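# Seat the loose pipe fully in the push-fit fitting

## Task

Slide the free pipe into the open end of the push-fit fitting until it is inserted as far as it can go.

## Robot and tools

Robot: two seven-joint Kinova Gen3 arms, left_arm and right_arm, each carrying a Robotiq 2F-85 two-finger gripper and a wrist camera. Cameras are cam_high, cam_low, cam_left_wrist and cam_right_wrist, all 672x504 images. A camera stand sits behind the arms.

Frame: every position, velocity and target uses the scene frame. Its origin is at table-top height, midway between the arms' nominal bases; +z is up, +x points out over the table, and left_arm is on the +y side (image left/right does not follow these names). Actual bases: left_arm at (+0.052, +0.338, 0) m, right_arm at (-0.049, -0.327, 0) m. Gripper fingers point along the gripper's own +z and close along its y. end_effector_position is the middle of the closed pads (pads 38 mm long); fingertips extend about 19 mm past it when closed, 6 mm when fully open.

The 16-number row, used by execute_actions and move: left dx, dy, dz, rx, ry, rz, left gripper position, left gripper speed, then the same eight for the right arm. All values lie in [-1, 1]. The six pose numbers are an offset, not a pose: they count from that arm's Hand target at the start of the call or action, along scene axes; 1.0 equals 0.6 m for dx/dy/dz or 180 degrees for the rotation vector rx/ry/rz, which turns the gripper about its Hand target's position. Repeating an offset moves the arm further. Zeros in all six pose slots mean no new request for that arm. Gripper position is absolute: +1 fully open (85 mm), 0 about 45 mm, -1 fully closed; the mapping is not linear, so check position_measured_pct. Gripper speed: -1 about 20 mm/s, 0 about 85, +1 about 150; faster closes grip harder (roughly 100 N per pad at -1 up to about 240 N at +1). A 0 in the gripper slots is a real command, so always resend the gripper values you want kept.

execute_actions(actions, cameras): actions is a list of actions; each action is a table of up to 15 rows, one per 1/30 s step; a shorter table repeats its last row to step 15. Every row in one action counts from that action's start pose, not from the previous row. cameras: list of names, ["all"], or []; by default images come only when actions is empty. An empty actions list returns full state plus images.

move(target, speed, blend, stop_force, zero, blocking, cameras): target is one 16-number row or a list of up to 15 rows; every row is an offset from the same Hand targets, scaled as above. The grippers travel in straight lines, ignoring obstacles and the other arm; capped at 10 s. speed: path top speed in m/s, 0.002 to 0.5, default 0.25 (one value or one per target). blend: corner rounding in metres, default 0 meaning stop at each target. stop_force: 25 to 80 N, ends an arm's path when it feels that much push against its motion; all rows then need identical gripper numbers; not reliable when the gripper also rotates, or for light loose objects. zero: with stop_force only, default true re-zeros force before moving. blocking=false returns after 0.5 s while the move continues (not allowed with stop_force). The result adds a move: line (done, off_target, moving, held, fault) and limits (paced = pose clipped, held = steps withheld).

wait(seconds 0 to 3600, cameras): lets time pass without new commands. stop(cameras): brakes a running move. zoom_image(camera, region=[x0, y0, x1, y1] pixels, at most 504 by 504): closer look at the newest image of that camera. clear_fault(arm = left_arm or right_arm): clears a reported torque fault; counts as one action. read_manual(section): licence text only. finished_scene(scene 1 or 2): ends the scene permanently; the pipe must remain seated without the robot.

Result lines: end_effector_position (m) and end_effector_quat_wxyz in the scene frame; Hand target = last commanded pose after clipping, the base for the next offsets (the gripper often stops a little short; send the remaining distance as an offset). position_measured_pct is roughly 50 minus 50 times the finger position number. object_status: 0 moving, 1 blocked opening, 2 stopped on an object before the requested position (firm grip), 3 reached the requested position or pads met (nothing held, or weak grip). motor_current_ma about 50 when stopped on something. Flange force: external force on the gripper in its own x y z axes, noisy, includes held weight. Joint torques, Joint velocities ("within noise" when still), Motor temperatures, Wrist depth (7x7 grid in mm, 164 to 4000, "-" unknown). FAULT, MOTOR HOT and OVER-TEMPERATURE FAULT lines warn of stops.

Control notes: commanded orientation is limited to 32 degrees from the measured one each step; large turns can swing the elbow. Joint speed limits are about 1.39 rad/s (large joints) and 1.22 rad/s (wrist). A clearance check blocks commands that bring the arms too close but does not guarantee no contact.

Avoid: arms are stiff, so a target just millimetres past a firm contact pushes very hard; approach contacts slowly and back off by commanding the target behind the gripper. Torque faults (limits 104.5 N m large joints, 51.3 N m wrist, or more than 5 degrees off plan) stop an arm until clear_fault. Collisions between the arms can fail the scene. Do not slam into fixed or heavy items, drop parts, release moving parts, or grip a part hard while it still rests on something. Anything falling off the table, or left off it, fails the task. Holding loads or straining toward unreachable poses heats motors; at 75 °C the arm sinks and stops for 30 to 60 s. Loose objects may occasionally be nudged by outside disturbances.

Each tool is called after "Emit:" as a command line: name --argument value for each argument, lists and objects as JSON in quotes; but a table of rows of numbers goes row by row, as --pt "numbers of a row", without its own name.

## Session

Emit:
execute_actions --actions '[]'

Scene clock: 0.00 s.
left_arm: end_effector_position=(+0.5955, +0.1390, +0.2117) position_measured_pct=0.0 object_status=3 motor_current_ma=0 end_effector_quat_wxyz=(+0.411, +0.699, -0.570, +0.130) | right_arm: end_effector_position=(+0.8305, -0.1687, +0.2037) position_measured_pct=0.0 object_status=3 motor_current_ma=0 end_effector_quat_wxyz=(-0.439, +0.690, -0.084, +0.569)
Joint positions: left_arm=[-0.002 0.956 -0.177 1.013 0.893 1.707 3.078] | right_arm=[-0.101 1.246 0.201 1.161 -2.609 1.031 0.269]
Joint velocities: within noise
Joint torques (N m): no reading
Motor temperatures (°C): left_arm=[37 35 31 31 38 37 43] | right_arm=[33 37 29 29 32 37 43]
Flange force (N): no reading
Wrist depth (mm): cam_left_wrist=[547 609 682 776 907 1069 3435 / 490 537 594 670 772 888 1047 / 448 483 533 591 664 750 871 / 410 443 484 526 581 650 739 / 380 411 442 477 524 580 642 / 354 379 404 439 478 520 572 / 334 353 380 407 442 477 520] | cam_right_wrist=[1323 1235 1165 1091 1364 951 900 / 1384 1287 1208 1141 1420 978 927 / 1438 1359 1239 1553 1069 1011 964 / 1507 1399 1467 1653 1542 1044 859 / 1590 1487 1837 1709 1546 923 825 / 2271 2028 1922 1754 1049 910 861 / 2368 2167 2015 1256 1002 938 878]
Hand target: left_arm +0.5955, +0.1390, +0.2117; +0.411, +0.699, -0.570, +0.130 | right_arm +0.8305, -0.1687, +0.2037; -0.439, +0.690, -0.084, +0.569
Tool commands: left_gripper/position=+1.0 left_gripper/speed=+1.0 right_gripper/position=+1.0 right_gripper/speed=+1.0

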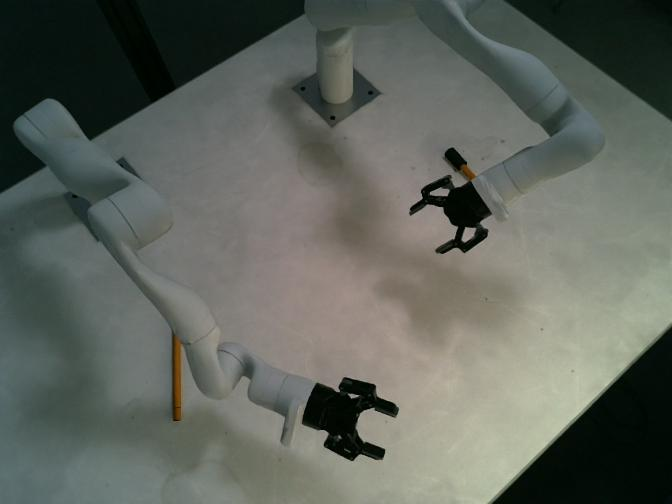

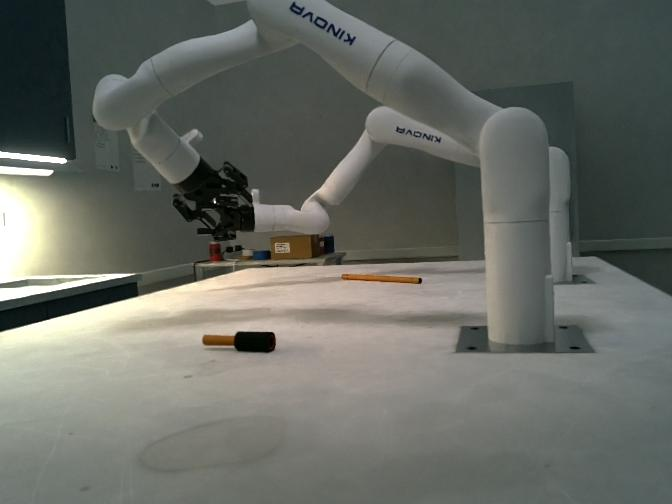

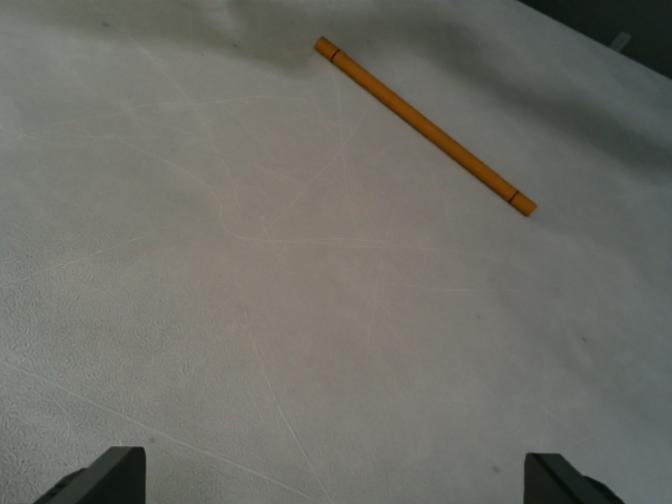

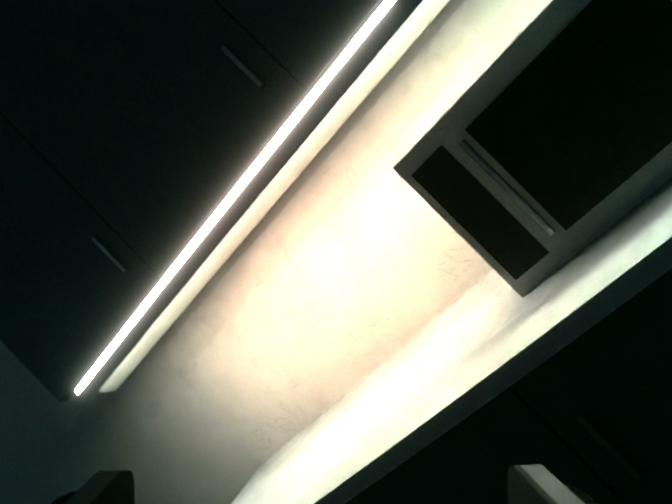

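Emit:
move --target '[-0.376,0.552,0.064,0.097,-0.307,-0.523,1,1,-0.709,-0.419,0.077,-0.181,0.48,-0.0866,1,1]' --speed 0.35 --cameras '["all"]'

Scene clock: 98.77 s.
left_arm: end_effector_position=(+0.3699, +0.4701, +0.2501) position_measured_pct=0.0 object_status=3 motor_current_ma=0 end_effector_quat_wxyz=(-0.001, +0.001, +1.000, +0.000) | right_arm: end_effector_position=(+0.4051, -0.4201, +0.2499) position_measured_pct=0.0 object_status=3 motor_current_ma=0 end_effector_quat_wxyz=(+0.000, +0.956, -0.292, +0.000)
Joint positions: left_arm=[-0.262 0.154 -0.229 1.878 0.038 1.114 1.061] | right_arm=[-0.351 0.52 0.846 1.535 -0.4 1.269 -1.646]
Joint torques (N m): left_arm=[-0.08 -12.1 -0.6 -7.82 -0.18 -0.04 0.01] | right_arm=[-0.67 -15.34 3.48 -6.53 0.09 -0.11 0.42]
Motor temperatures (°C): left_arm=[36 40 31 31 38 37 43] | right_arm=[32 42 29 30 33 37 43]
Flange force (N): left_arm=[-3.2 0.8 0.9] | right_arm=[6.4 -2.1 -3.6]
Wrist depth (mm): cam_left_wrist=[395 395 394 394 393 393 392 / 395 396 394 393 393 393 393 / 396 396 394 395 394 394 393 / 397 396 395 396 394 394 394 / 397 397 397 396 395 395 394 / 398 397 396 395 397 395 394 / 398 397 376 397 396 396 395] | cam_right_wrist=[392 393 395 395 398 398 400 / 393 393 394 397 398 399 400 / 391 393 393 395 398 398 401 / 390 392 393 396 396 399 399 / 391 393 393 396 397 398 399 / 390 392 393 395 396 396 400 / 390 392 393 395 396 397 397]
Hand target: left_arm +0.3698, +0.4702, +0.2501; -0.001, +0.001, +1.000, +0.000 | right_arm +0.4051, -0.4201, +0.2499; +0.000, +0.956, -0.292, +0.000
Off the commanded pose: left_arm 0.000 m, 0 deg | right_arm 0.000 m, 0 deg.
move: done

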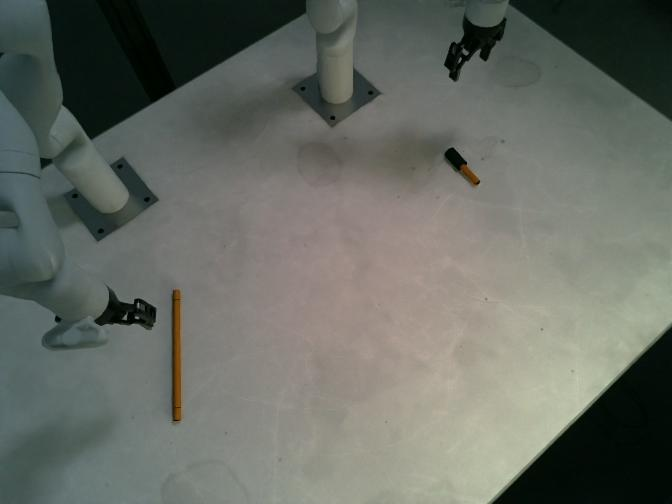

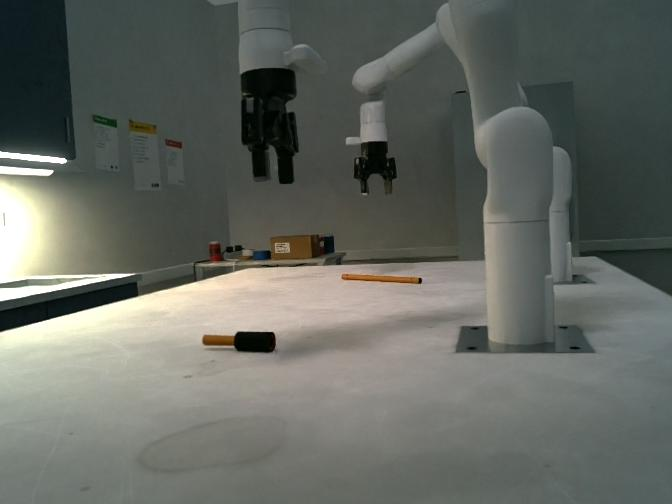

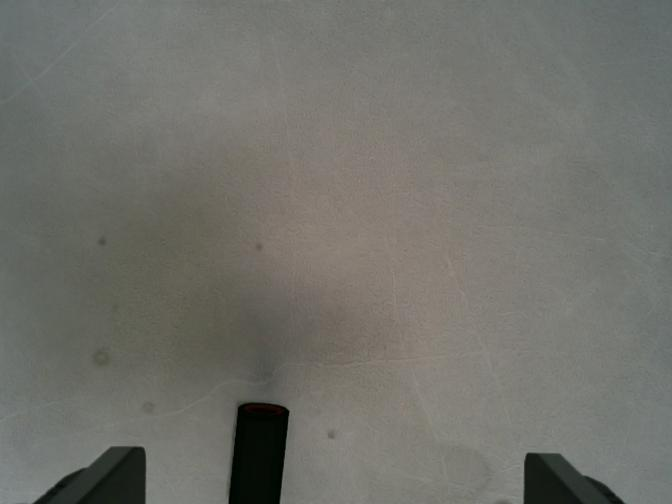

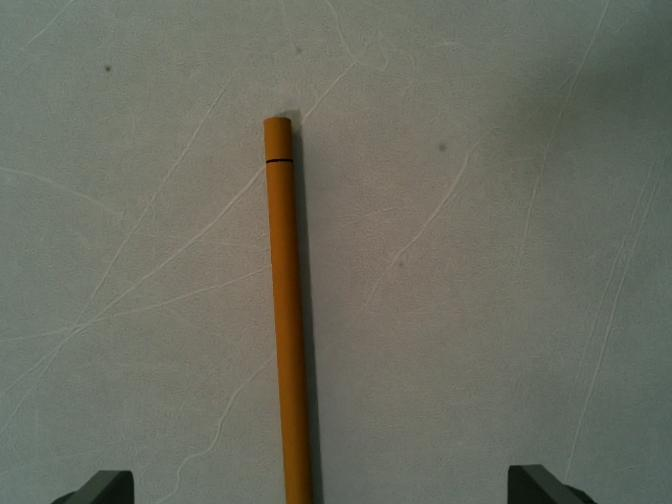

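Emit:
move --target '[0.0967,-0.0742,-0.3,0,0,-0.0267,1,1,-0.0207,0.05,-0.3,0,0,0.0172,1,1]' --speed 0.25 --cameras '["all"]'

Scene clock: 125.73 s.
left_arm: end_effector_position=(+0.4279, +0.4257, +0.0701) position_measured_pct=0.0 object_status=3 motor_current_ma=0 end_effector_quat_wxyz=(-0.001, +0.043, +0.999, +0.000) | right_arm: end_effector_position=(+0.3927, -0.3901, +0.0700) position_measured_pct=0.0 object_status=3 motor_current_ma=0 end_effector_quat_wxyz=(+0.000, +0.964, -0.266, +0.000)
Joint positions: left_arm=[-0.187 0.541 -0.139 2.031 0.128 0.579 1.068] | right_arm=[-0.312 0.728 0.662 1.847 -0.618 0.783 -1.46]
Joint torques (N m): left_arm=[-0.11 -16.41 -0.73 -4.73 -0.15 -0.07 -0.01] | right_arm=[-0.7 -16.97 3.75 -3.75 0.07 -0.1 0.43]
Flange force (N): left_arm=[-2.3 0.4 2.9] | right_arm=[6.0 -1.8 -1.3]
Wrist depth (mm): cam_left_wrist=[216 216 215 215 214 214 214 / 216 216 216 215 215 215 214 / 216 216 216 215 215 215 215 / 217 216 216 215 215 215 215 / 217 217 217 216 216 215 215 / 217 217 217 192 216 216 216 / 217 217 217 190 216 216 216] | cam_right_wrist=[214 215 215 204 217 217 219 / 214 215 215 203 216 218 218 / 214 214 215 203 217 217 218 / 213 214 215 203 217 217 218 / 213 214 215 201 216 217 218 / 213 214 215 202 216 217 218 / 213 214 214 202 216 217 218]
Hand target: left_arm +0.4279, +0.4257, +0.0701; -0.001, +0.043, +0.999, +0.000 | right_arm +0.3927, -0.3901, +0.0699; +0.000, +0.964, -0.266, +0.000
Off the commanded pose: left_arm 0.000 m, 0 deg | right_arm 0.000 m, 0 deg.
move: done

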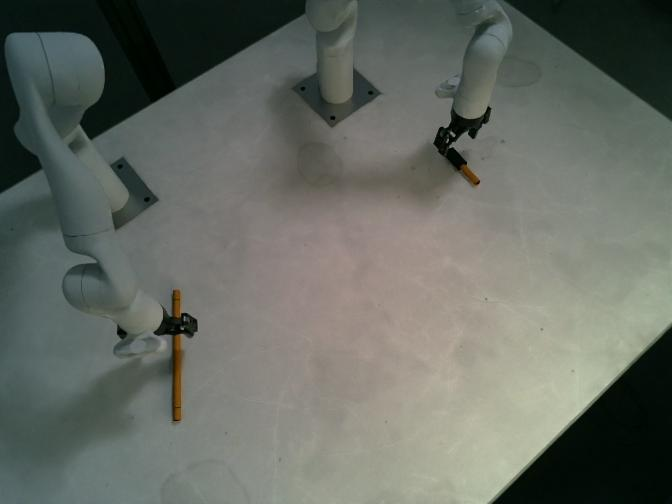

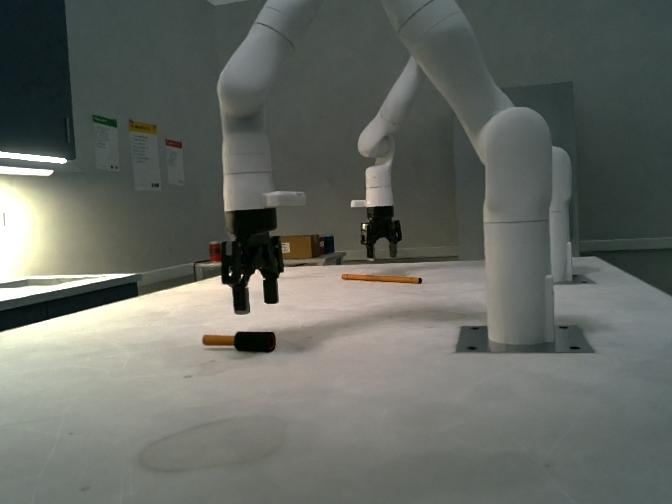

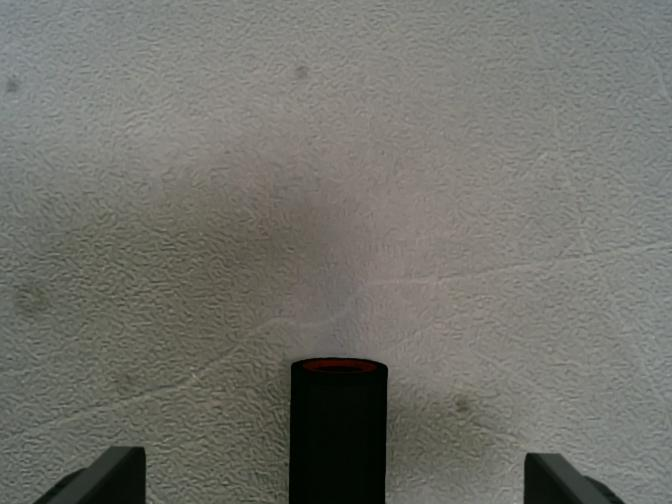

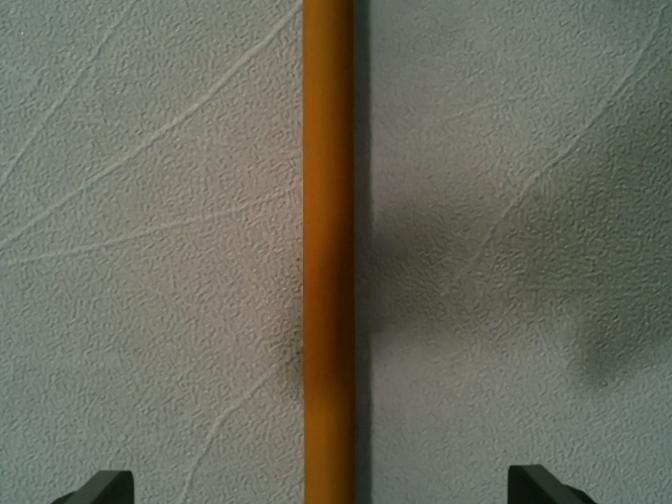

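Emit:
move --pt "0 0 -0.086 0 0 0 0 1 0 0 -0.0842 0 0 0 -0.25 1" --pt "0 0 -0.086 0 0 0 -0.6 -1 0 0 -0.0842 0 0 0 -0.87 -1" --speed 0.1 --cameras '["all"]'

Scene clock: 134.93 s.
left_arm: end_effector_position=(+0.4279, +0.4257, +0.0185) position_measured_pct=68.8 object_status=2 motor_current_ma=50 end_effector_quat_wxyz=(-0.001, +0.043, +0.999, +0.000) | right_arm: end_effector_position=(+0.3927, -0.3901, +0.0194) position_measured_pct=83.5 object_status=0 motor_current_ma=1000 end_effector_quat_wxyz=(+0.000, +0.964, -0.266, +0.000)
Joint positions: left_arm=[-0.211 0.661 -0.108 2.063 0.159 0.426 1.041] | right_arm=[-0.259 0.817 0.579 1.873 -0.702 0.666 -1.393]
Joint torques (N m): left_arm=[2.39 0.63 3.32 0.88 0.95 -0.18 -0.05] | right_arm=[-0.6 -14.52 2.8 -3.29 -0.2 -1.13 0.45]
Flange force (N): left_arm=[4.4 5.0 -44.4] | right_arm=[2.6 -0.6 -10.9]
Wrist depth (mm): cam_left_wrist=[165 164 - - - - - / 165 165 - - - - - / 165 165 165 165 164 - - / 165 165 165 165 165 - - / 166 166 165 165 165 165 164 / 166 166 166 165 165 165 165 / 166 166 - - - 165 165] | cam_right_wrist=[- 165 165 166 166 167 167 / - 165 165 166 166 167 167 / - - 165 166 166 167 167 / - - 164 165 166 166 167 / - - 165 165 166 166 167 / - - 164 165 166 166 167 / - - - - 165 166 166]
Hand target: left_arm +0.4279, +0.4256, +0.0185; -0.001, +0.043, +0.999, +0.000 | right_arm +0.3927, -0.3901, +0.0194; +0.000, +0.964, -0.266, +0.000
Off the commanded pose: left_arm 0.000 m, 0 deg | right_arm 0.000 m, 0 deg.
move: done

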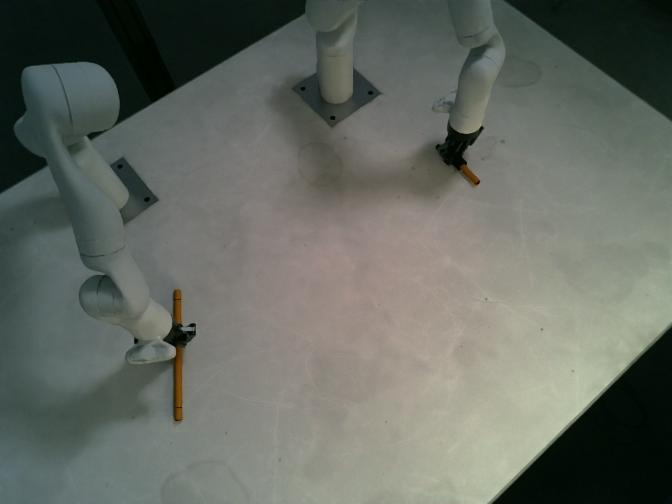

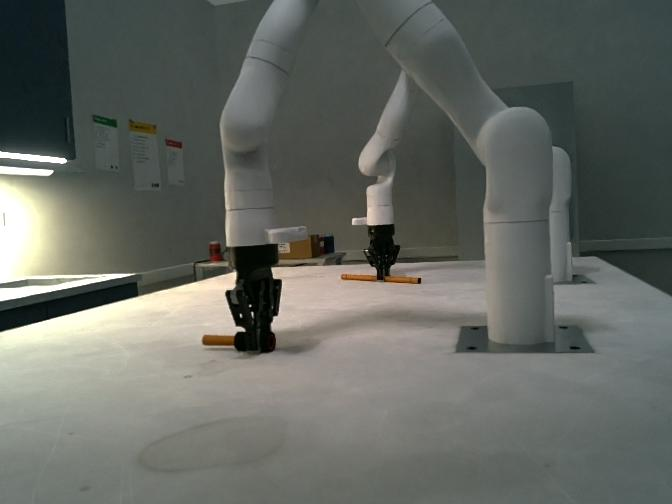

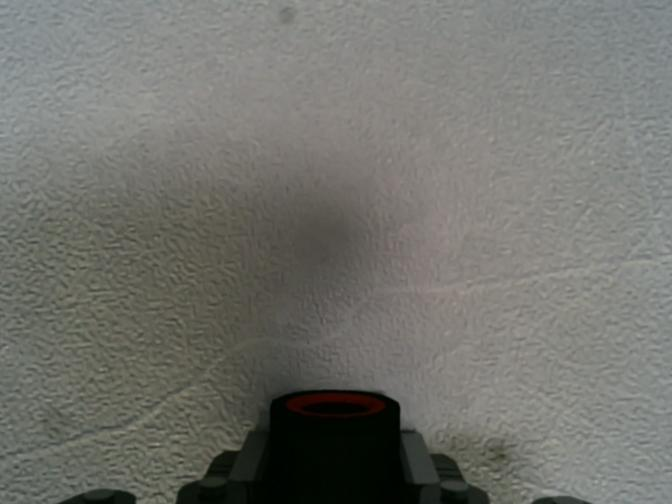

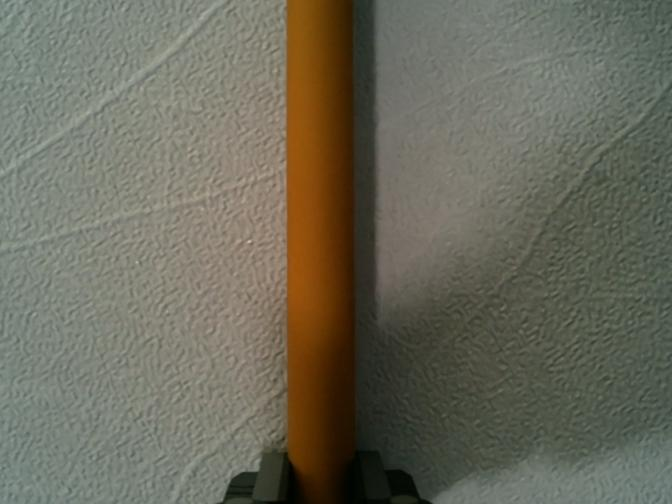

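Emit:
move --pt "0 0 0.1 0 0 0 -0.6 -1 0 0 0.1 0 0 0 -0.87 -1" --pt "0.1868 -0.6093 0.3025 0 0 0.249 -0.6 -1 -0.0353 0.5152 0.3133 0 0 -0.606 -0.87 -1" --speed '[0.1,0.3]' --blend '[0.03,0]' --cameras '["all"]'

Scene clock: 156.80 s.
left_arm: end_effector_position=(+0.5400, +0.0601, +0.2000) position_measured_pct=68.8 object_status=2 motor_current_ma=50 end_effector_quat_wxyz=(-0.001, -0.341, +0.940, +0.000) | right_arm: end_effector_position=(+0.3715, -0.0809, +0.2074) position_measured_pct=83.5 object_status=2 motor_current_ma=50 end_effector_quat_wxyz=(+0.000, -0.342, +0.940, +0.000)
Joint positions: left_arm=[0.64 0.694 -0.314 1.213 0.209 1.267 2.597] | right_arm=[-1.214 0.861 1.33 1.537 -0.842 1.412 -3.873]
Joint torques (N m): left_arm=[-0.07 -23.18 -1.79 -8.28 -0.11 -0.12 0] | right_arm=[-0.67 -17.26 6.77 -4.66 0.13 0.02 0.44]
Flange force (N): left_arm=[-1.8 -5.3 1.5] | right_arm=[-7.2 -1.7 -2.3]
Wrist depth (mm): cam_left_wrist=[343 343 342 342 342 342 342 / 344 343 343 342 343 343 342 / 344 344 344 343 344 344 344 / 344 344 345 344 344 344 344 / 344 345 345 345 345 345 344 / 346 346 345 345 345 345 345 / 346 345 - - - 346 345] | cam_right_wrist=[350 352 353 354 357 358 359 / 351 352 352 354 356 358 358 / 350 350 352 354 355 357 358 / 349 350 351 353 353 356 357 / 348 350 351 353 354 354 357 / 348 349 349 352 353 354 356 / 347 349 - 351 352 354 356]
Hand target: left_arm +0.5400, +0.0601, +0.2000; -0.001, -0.341, +0.940, +0.000 | right_arm +0.3715, -0.0810, +0.2074; +0.000, -0.342, +0.940, +0.000
Off the commanded pose: left_arm 0.000 m, 0 deg | right_arm 0.000 m, 0 deg.
move: done

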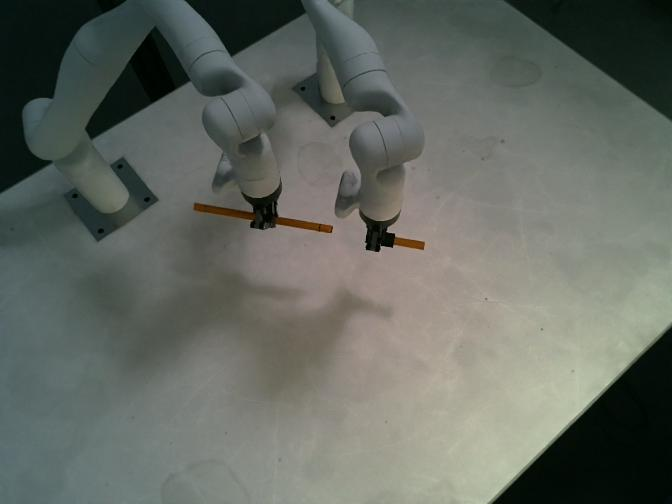

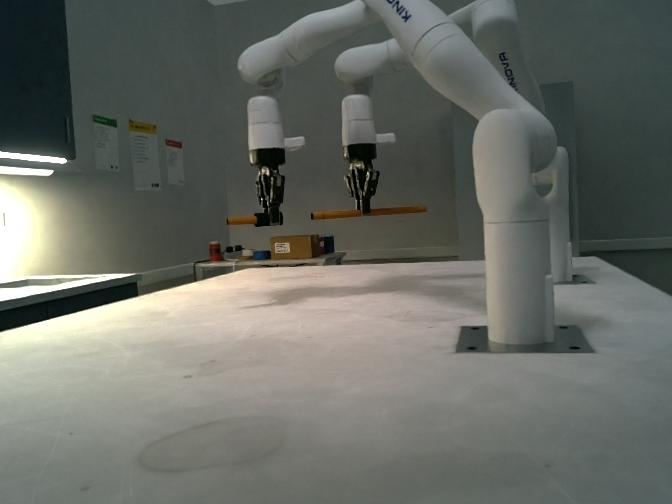

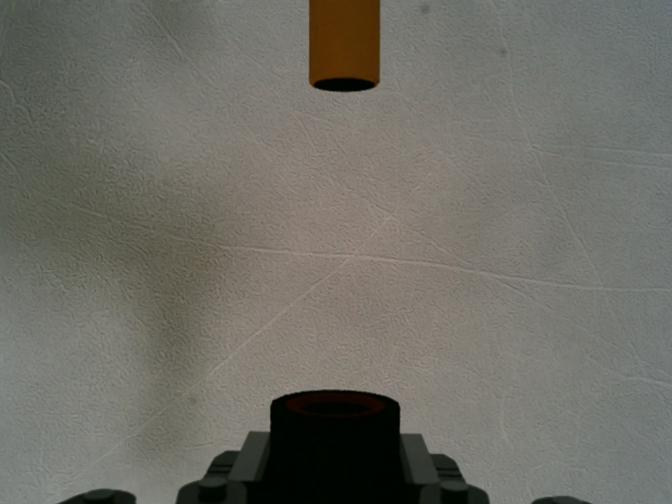

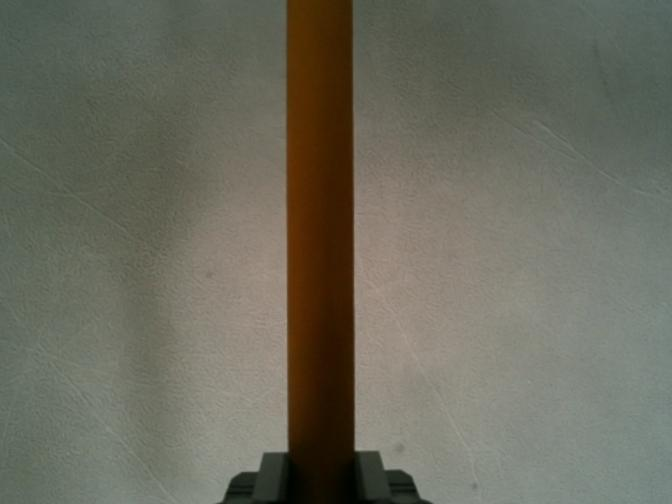

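Emit:
zoom_image --camera "cam_left_wrist" --region '[240, 0, 440, 150]'

Emit:
zoom_image --camera "cam_left_wrist" --region '[235, 354, 435, 504]'

Emit:
zoom_image --camera "cam_low" --region '[215, 165, 435, 265]'

Emit:
zoom_image --camera "cam_high" --region '[180, 170, 440, 270]'

Scaled by 2.520.

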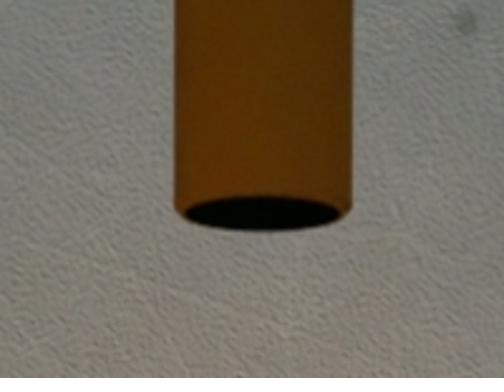

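Scaled by 2.520.

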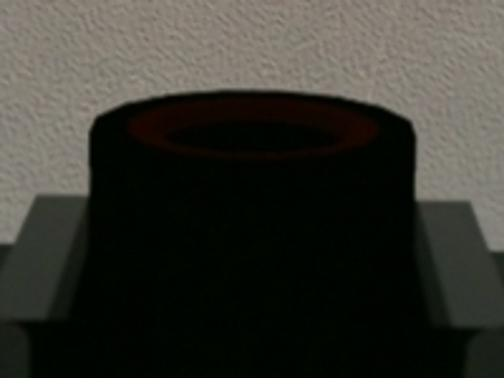

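Scaled by 2.291 from the camera's image (finer frame: 960x720).

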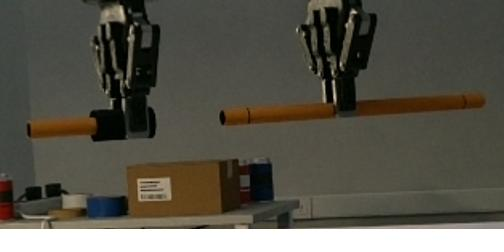

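Scaled by 1.938 from the camera's image (finer frame: 960x720).

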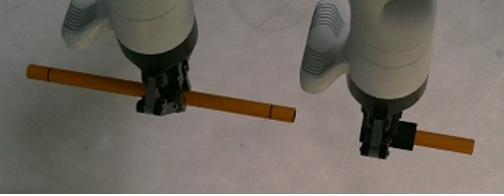

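Emit:
zoom_image --camera "cam_low" --region '[220, 190, 330, 240]'

Emit:
zoom_image --camera "cam_low" --region '[305, 190, 435, 240]'

Scaled by 4.582 from the camera's image (finer frame: 960x720).

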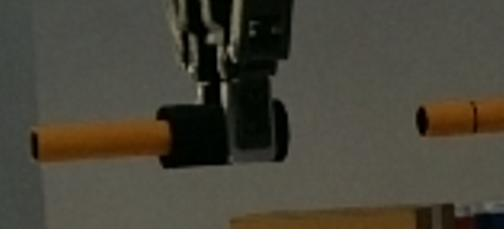

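Scaled by 3.877 from the camera's image (finer frame: 960x720).

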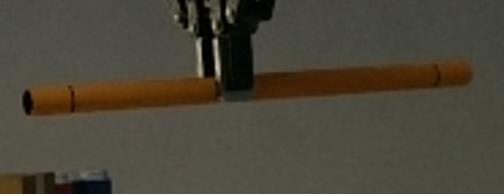

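Emit:
move --target '[0,0,0,0,0,0,-0.6,-1,0.0813,0.0638,0,0,0,0,-0.87,-1]' --speed 0.12 --cameras '["cam_low","cam_left_wrist","cam_high"]'

Emit:
zoom_image --camera "cam_left_wrist" --region '[255, 280, 415, 440]'

Emit:
zoom_image --camera "cam_low" --region '[220, 190, 350, 240]'

Scene clock: 188.67 s.
left_arm: end_effector_position=(+0.5400, +0.0601, +0.2000) position_measured_pct=68.8 object_status=2 motor_current_ma=50 end_effector_quat_wxyz=(-0.001, -0.341, +0.940, +0.000) | right_arm: end_effector_position=(+0.4203, -0.0427, +0.2074) position_measured_pct=83.5 object_status=2 motor_current_ma=50 end_effector_quat_wxyz=(+0.000, -0.342, +0.940, +0.000)
Joint positions: left_arm=[0.64 0.694 -0.314 1.213 0.209 1.267 2.597] | right_arm=[-1.1 0.946 1.269 1.291 -0.889 1.501 -3.978]
Joint torques (N m): left_arm=[-0.08 -23.24 -1.78 -8.35 -0.1 -0.11 -0.03] | right_arm=[-0.7 -20.25 6.96 -4.46 0.14 0 0.41]
Flange force (N): left_arm=[-1.7 -5.2 1.7] | right_arm=[-8.1 -1.8 -2.6]
Wrist depth (mm): cam_left_wrist=[343 343 343 342 343 342 342 / 343 343 343 343 343 343 343 / 343 344 344 344 344 344 344 / 345 344 344 344 344 344 343 / 345 345 345 344 345 345 345 / 346 345 346 345 345 345 346 / 346 346 - - - 345 345] | cam_right_wrist=[350 352 352 355 356 358 358 / 350 351 351 354 356 356 357 / 350 350 353 353 356 356 359 / 349 350 350 353 354 356 356 / 348 350 351 352 354 354 357 / 348 350 351 352 354 354 357 / 347 349 - 352 352 355 356]
Hand target: left_arm +0.5400, +0.0601, +0.2000; -0.001, -0.341, +0.940, +0.000 | right_arm +0.4203, -0.0427, +0.2074; +0.000, -0.342, +0.940, +0.000
Off the commanded pose: left_arm 0.000 m, 0 deg | right_arm 0.000 m, 0 deg.
move: done
Images, in order (width x height): cam_high 672x504, cam_low 672x504, cam_left_wrist 672x504.

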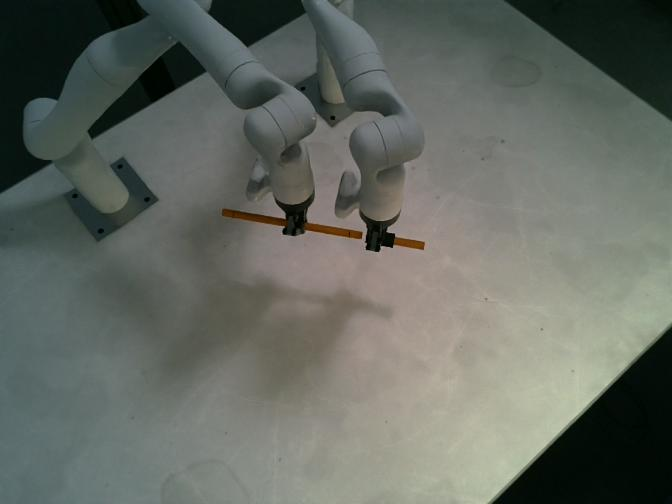

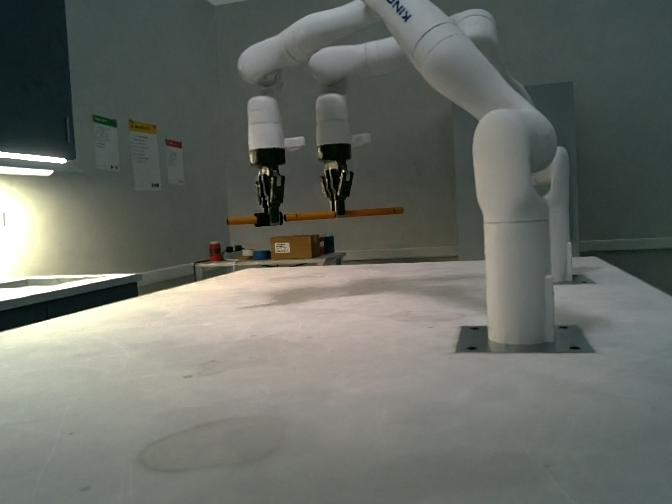

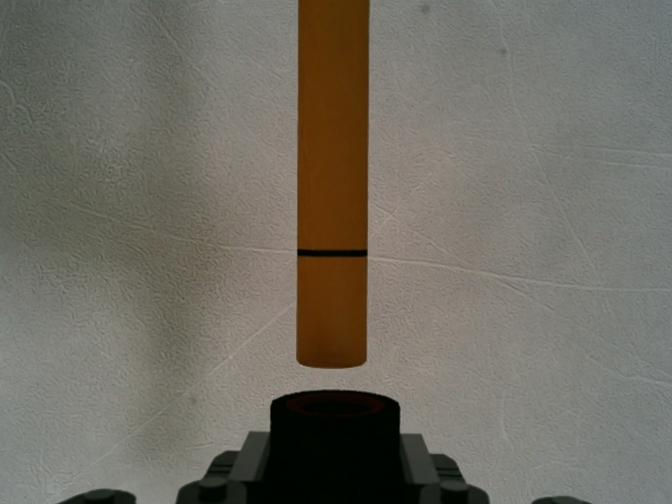

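Scaled by 3.150.

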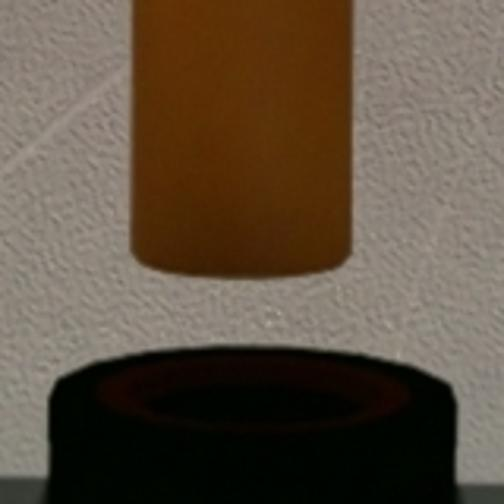

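Scaled by 3.877 from the camera's image (finer frame: 960x720).

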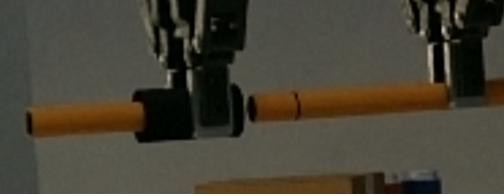

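Emit:
zoom_image --camera "cam_low" --region '[222, 200, 292, 235]'

Emit:
zoom_image --camera "cam_low" --region '[275, 200, 345, 235]'

Emit:
zoom_image --camera "cam_high" --region '[330, 210, 430, 260]'

Scaled by 7.200 from the camera's image (finer frame: 960x720).

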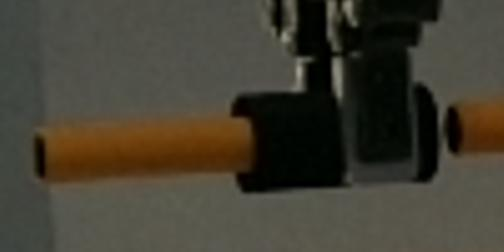

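Scaled by 7.200 from the camera's image (finer frame: 960x720).

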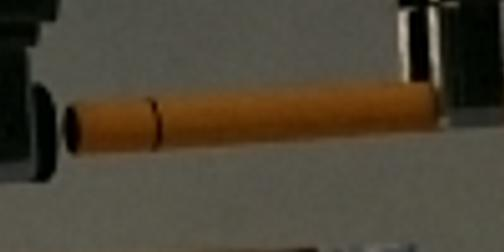

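Scaled by 5.040 from the camera's image (finer frame: 960x720).

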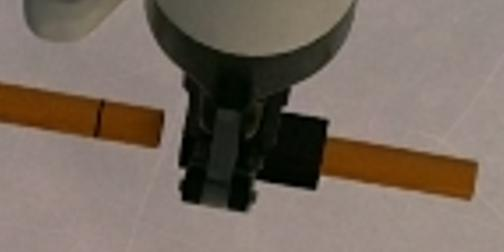

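Emit:
move --target '[0,0,0,0,0,0,-0.6,-1,0.0051,0.0043,0,0,0,0.0022,-0.87,-1]' --speed 0.05 --cameras '["cam_left_wrist"]'

Emit:
zoom_image --camera "cam_left_wrist" --region '[255, 280, 415, 440]'

Scene clock: 213.43 s.
left_arm: end_effector_position=(+0.5400, +0.0601, +0.2000) position_measured_pct=68.8 object_status=2 motor_current_ma=50 end_effector_quat_wxyz=(-0.001, -0.341, +0.940, +0.000) | right_arm: end_effector_position=(+0.4234, -0.0401, +0.2074) position_measured_pct=83.5 object_status=2 motor_current_ma=50 end_effector_quat_wxyz=(+0.000, -0.346, +0.938, +0.000)
Joint positions: left_arm=[0.64 0.694 -0.314 1.213 0.209 1.267 2.597] | right_arm=[-1.092 0.951 1.264 1.273 -0.891 1.506 -3.98]
Joint torques (N m): left_arm=[-0.08 -23.24 -1.77 -8.36 -0.08 -0.1 0] | right_arm=[-0.69 -20.47 6.89 -4.41 0.14 -0.01 0.42]
Flange force (N): left_arm=[-1.7 -5.0 1.8] | right_arm=[-8.4 -1.8 -2.7]
Wrist depth (mm): cam_left_wrist=[343 343 342 342 342 343 343 / 343 343 343 343 343 342 343 / 344 344 344 344 343 343 343 / 344 344 344 344 344 344 343 / 345 344 345 344 345 344 345 / 346 346 346 - 345 345 345 / 346 347 - - - 346 346] | cam_right_wrist=[351 352 352 354 356 357 359 / 351 352 352 353 356 357 357 / 349 351 351 353 356 357 358 / 350 350 351 352 354 357 357 / 349 350 350 352 354 355 356 / 349 348 350 352 353 355 356 / 348 349 - 352 352 353 355]
Hand target: left_arm +0.5400, +0.0601, +0.2000; -0.001, -0.341, +0.940, +0.000 | right_arm +0.4234, -0.0401, +0.2074; +0.000, -0.346, +0.938, +0.000
Off the commanded pose: left_arm 0.000 m, 0 deg | right_arm 0.000 m, 0 deg.
move: done

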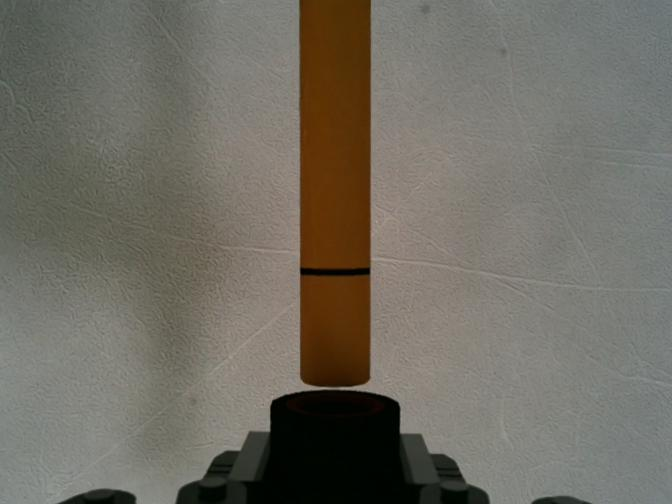

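Scaled by 3.150.

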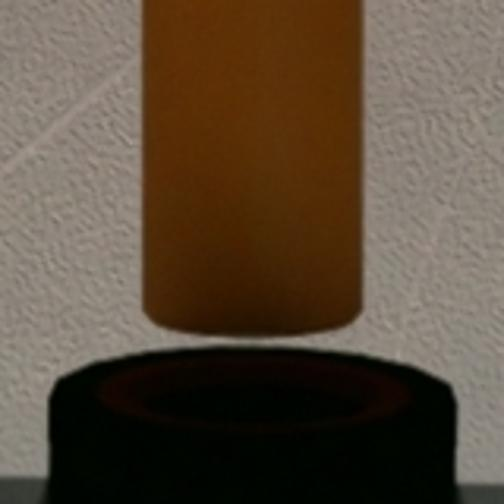

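Emit:
move --target '[0,0,0,0,0,0,-0.6,-1,0.046,0.0386,0,0,0,0,-0.87,-1]' --speed 0.03 --stop_force 60 --cameras '["cam_low","cam_left_wrist"]'

Emit:
zoom_image --camera "cam_left_wrist" --region '[255, 280, 415, 440]'

Scene clock: 217.50 s.
left_arm: end_effector_position=(+0.5400, +0.0601, +0.2000) position_measured_pct=68.8 object_status=2 motor_current_ma=50 end_effector_quat_wxyz=(-0.001, -0.341, +0.940, +0.000) | right_arm: end_effector_position=(+0.4486, -0.0188, +0.2073) position_measured_pct=83.5 object_status=2 motor_current_ma=50 end_effector_quat_wxyz=(+0.000, -0.346, +0.938, +0.000)
Joint positions: left_arm=[0.64 0.694 -0.314 1.213 0.209 1.267 2.597] | right_arm=[-1.028 0.999 1.236 1.12 -0.918 1.558 -4.05]
Joint torques (N m): left_arm=[12.15 -22.76 9.44 -4.72 6.06 4.23 -0.09] | right_arm=[-1.69 -23.78 6.87 -11.68 -4.12 -6.77 0.29]
Flange force (N): left_arm=[-25.1 -6.0 2.1] | right_arm=[15.5 0.0 -3.6]
Wrist depth (mm): cam_left_wrist=[343 343 - 342 - 342 342 / 344 343 343 343 342 343 342 / 344 344 343 343 343 344 343 / 344 344 345 344 344 344 344 / 345 346 346 345 345 344 344 / 346 346 346 346 345 346 345 / 347 346 - - - 346 345] | cam_right_wrist=[350 353 353 355 357 358 360 / 351 352 352 354 356 358 358 / 349 350 352 354 355 357 358 / 350 350 350 353 354 356 357 / 348 349 350 352 354 355 357 / 348 348 350 351 353 354 355 / 347 348 - 351 351 354 356]
Hand target: left_arm +0.5400, +0.0601, +0.2000; -0.001, -0.341, +0.940, +0.000 | right_arm +0.4486, -0.0188, +0.2073; +0.000, -0.346, +0.938, +0.000 (not the last commanded pose)
Off the commanded pose: left_arm 0.000 m, 0 deg | right_arm 0.003 m, 0 deg.
move: held (right_arm; a check stopped the path); limits=held
pose unreachable (right arm): on one or more control steps of this call, first in action 0 (counted from 0), this arm could not follow its commanded pose, so it was not sent that pose on those steps. It may still have moved: this result reports where it is.
cause: moving toward the commanded pose would bring a part of the arm too close to another arm (a part of this arm just beyond joint 7 (wrist roll) and a part of the left arm just beyond its joint 7 (wrist roll), 8 mm apart when this arm was first held).

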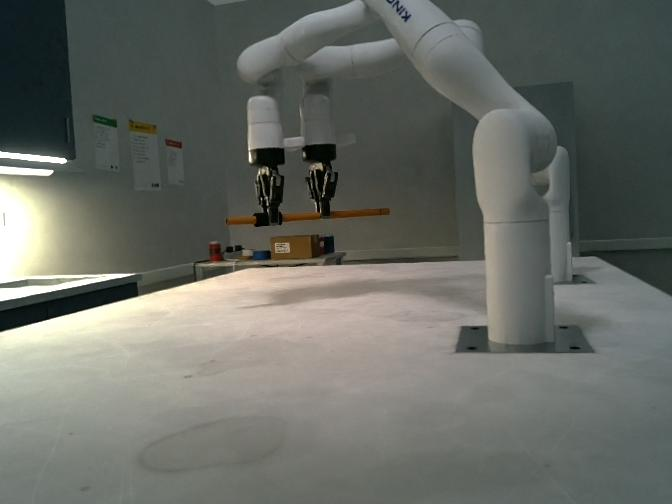

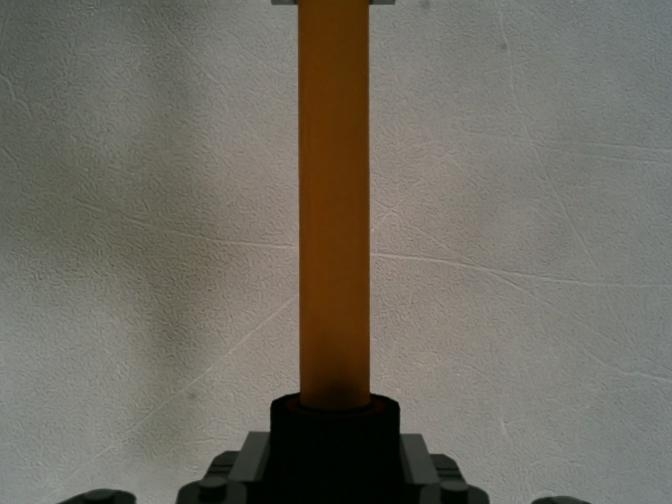

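Scaled by 3.150.

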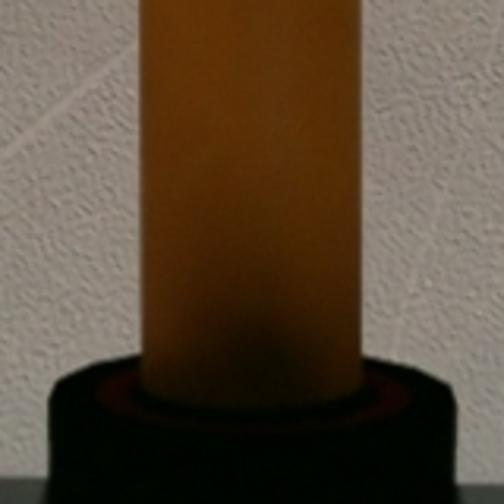

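Emit:
move --pt "0 0 0 0 0 0 -0.6 -1 0 0 0 0 0 0 -0.35 0" --pt "0 0 0 0 0 0 -0.6 -1 -0.051 -0.0428 0 0 0 0 -0.35 0" --pt "0 0 0 0 0 0 -0.6 -1 -0.051 -0.0428 0 0 0 0 -0.87 -1" --speed 0.1 --cameras '["cam_low","cam_left_wrist","cam_right_wrist"]'

Emit:
zoom_image --camera "cam_low" --region '[220, 190, 350, 240]'

Scene clock: 229.57 s.
left_arm: end_effector_position=(+0.5400, +0.0601, +0.2000) position_measured_pct=68.8 object_status=2 motor_current_ma=50 end_effector_quat_wxyz=(-0.001, -0.341, +0.940, +0.000) | right_arm: end_effector_position=(+0.4180, -0.0445, +0.2074) position_measured_pct=83.5 object_status=0 motor_current_ma=1000 end_effector_quat_wxyz=(+0.000, -0.346, +0.938, +0.000)
Joint positions: left_arm=[0.64 0.694 -0.314 1.213 0.209 1.267 2.597] | right_arm=[-1.105 0.942 1.271 1.303 -0.886 1.496 -3.966]
Joint torques (N m): left_arm=[-0.12 -23.99 -1.76 -8.49 -0.13 0.15 -0.16] | right_arm=[-0.39 -19.38 6.77 -4.14 0.32 -0.1 0.5]
Flange force (N): left_arm=[-1.6 -5.8 3.3] | right_arm=[-8.2 -1.2 -4.1]
Wrist depth (mm): cam_left_wrist=[343 342 342 343 342 342 342 / 344 343 344 343 342 343 342 / 344 344 344 344 344 343 343 / 344 345 344 344 344 344 344 / 345 345 345 344 344 345 344 / 346 345 346 345 345 345 345 / 346 346 - - - 345 345] | cam_right_wrist=[351 353 353 355 357 357 359 / 351 352 353 354 355 356 358 / 349 351 351 354 355 357 358 / 348 350 350 354 356 356 357 / 348 350 351 352 355 354 356 / 347 349 351 352 353 355 354 / 347 347 - 351 353 354 355]
Hand target: left_arm +0.5400, +0.0601, +0.2000; -0.001, -0.341, +0.940, +0.000 | right_arm +0.4180, -0.0445, +0.2074; +0.000, -0.346, +0.938, +0.000
Off the commanded pose: left_arm 0.000 m, 0 deg | right_arm 0.000 m, 0 deg.
move: done; limits=held
pose unreachable (left arm): on one or more control steps of this call, first in action 0 (counted from 0), this arm could not follow its commanded pose, so it was not sent that pose on those steps. It may still have moved: this result reports where it is.
cause: moving toward the commanded pose would bring a part of the arm too close to another arm (a part of this arm just beyond joint 7 (wrist roll) and a part of the right arm just beyond its joint 7 (wrist roll), where that arm would come to rest).
pose unreachable (right arm): on one or more control steps of this call, first in action 0 (counted from 0), this arm could not follow its commanded pose, so it was not sent that pose on those steps. It may still have moved: this result reports where it is.
cause: moving toward the commanded pose would bring a part of the arm too close to another arm (a part of this arm just beyond joint 7 (wrist roll) and a part of the left arm just beyond its joint 7 (wrist roll), where that arm would come to rest).

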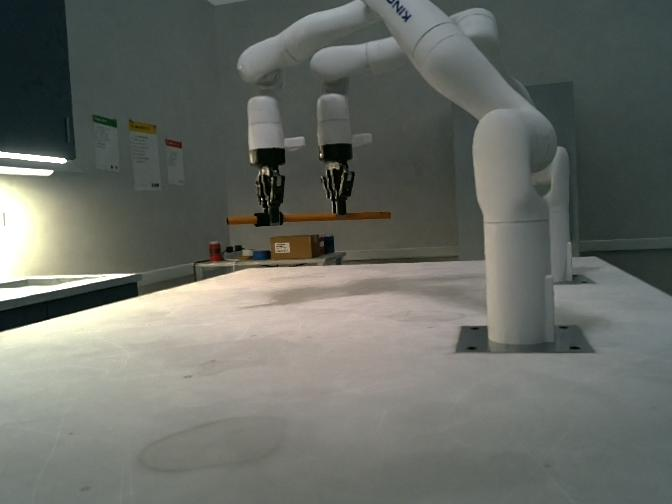

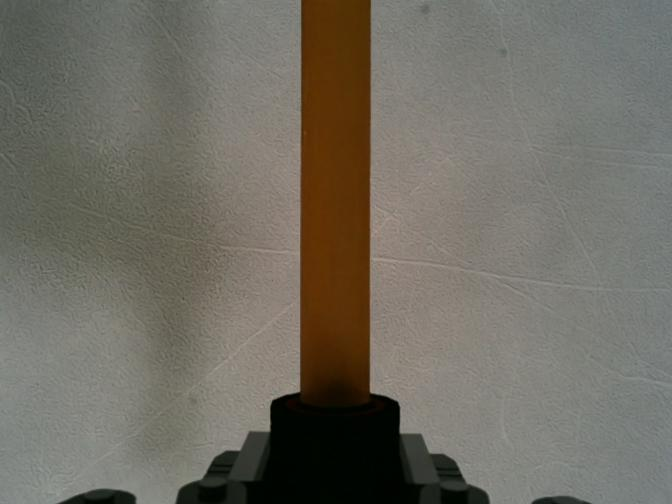

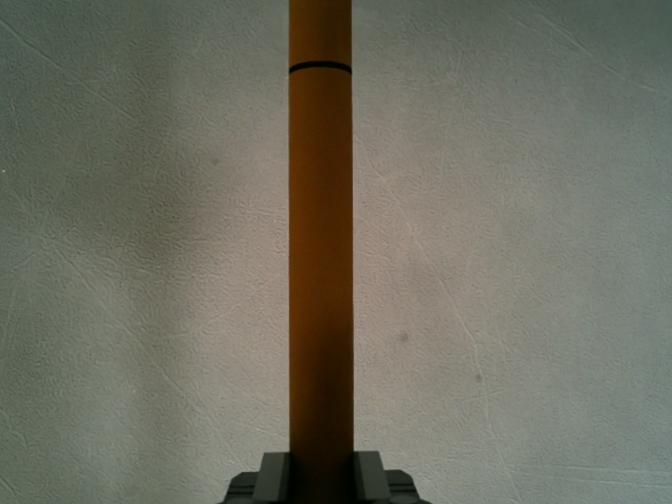

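Scaled by 3.877 from the camera's image (finer frame: 960x720).

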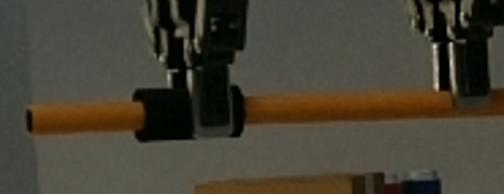

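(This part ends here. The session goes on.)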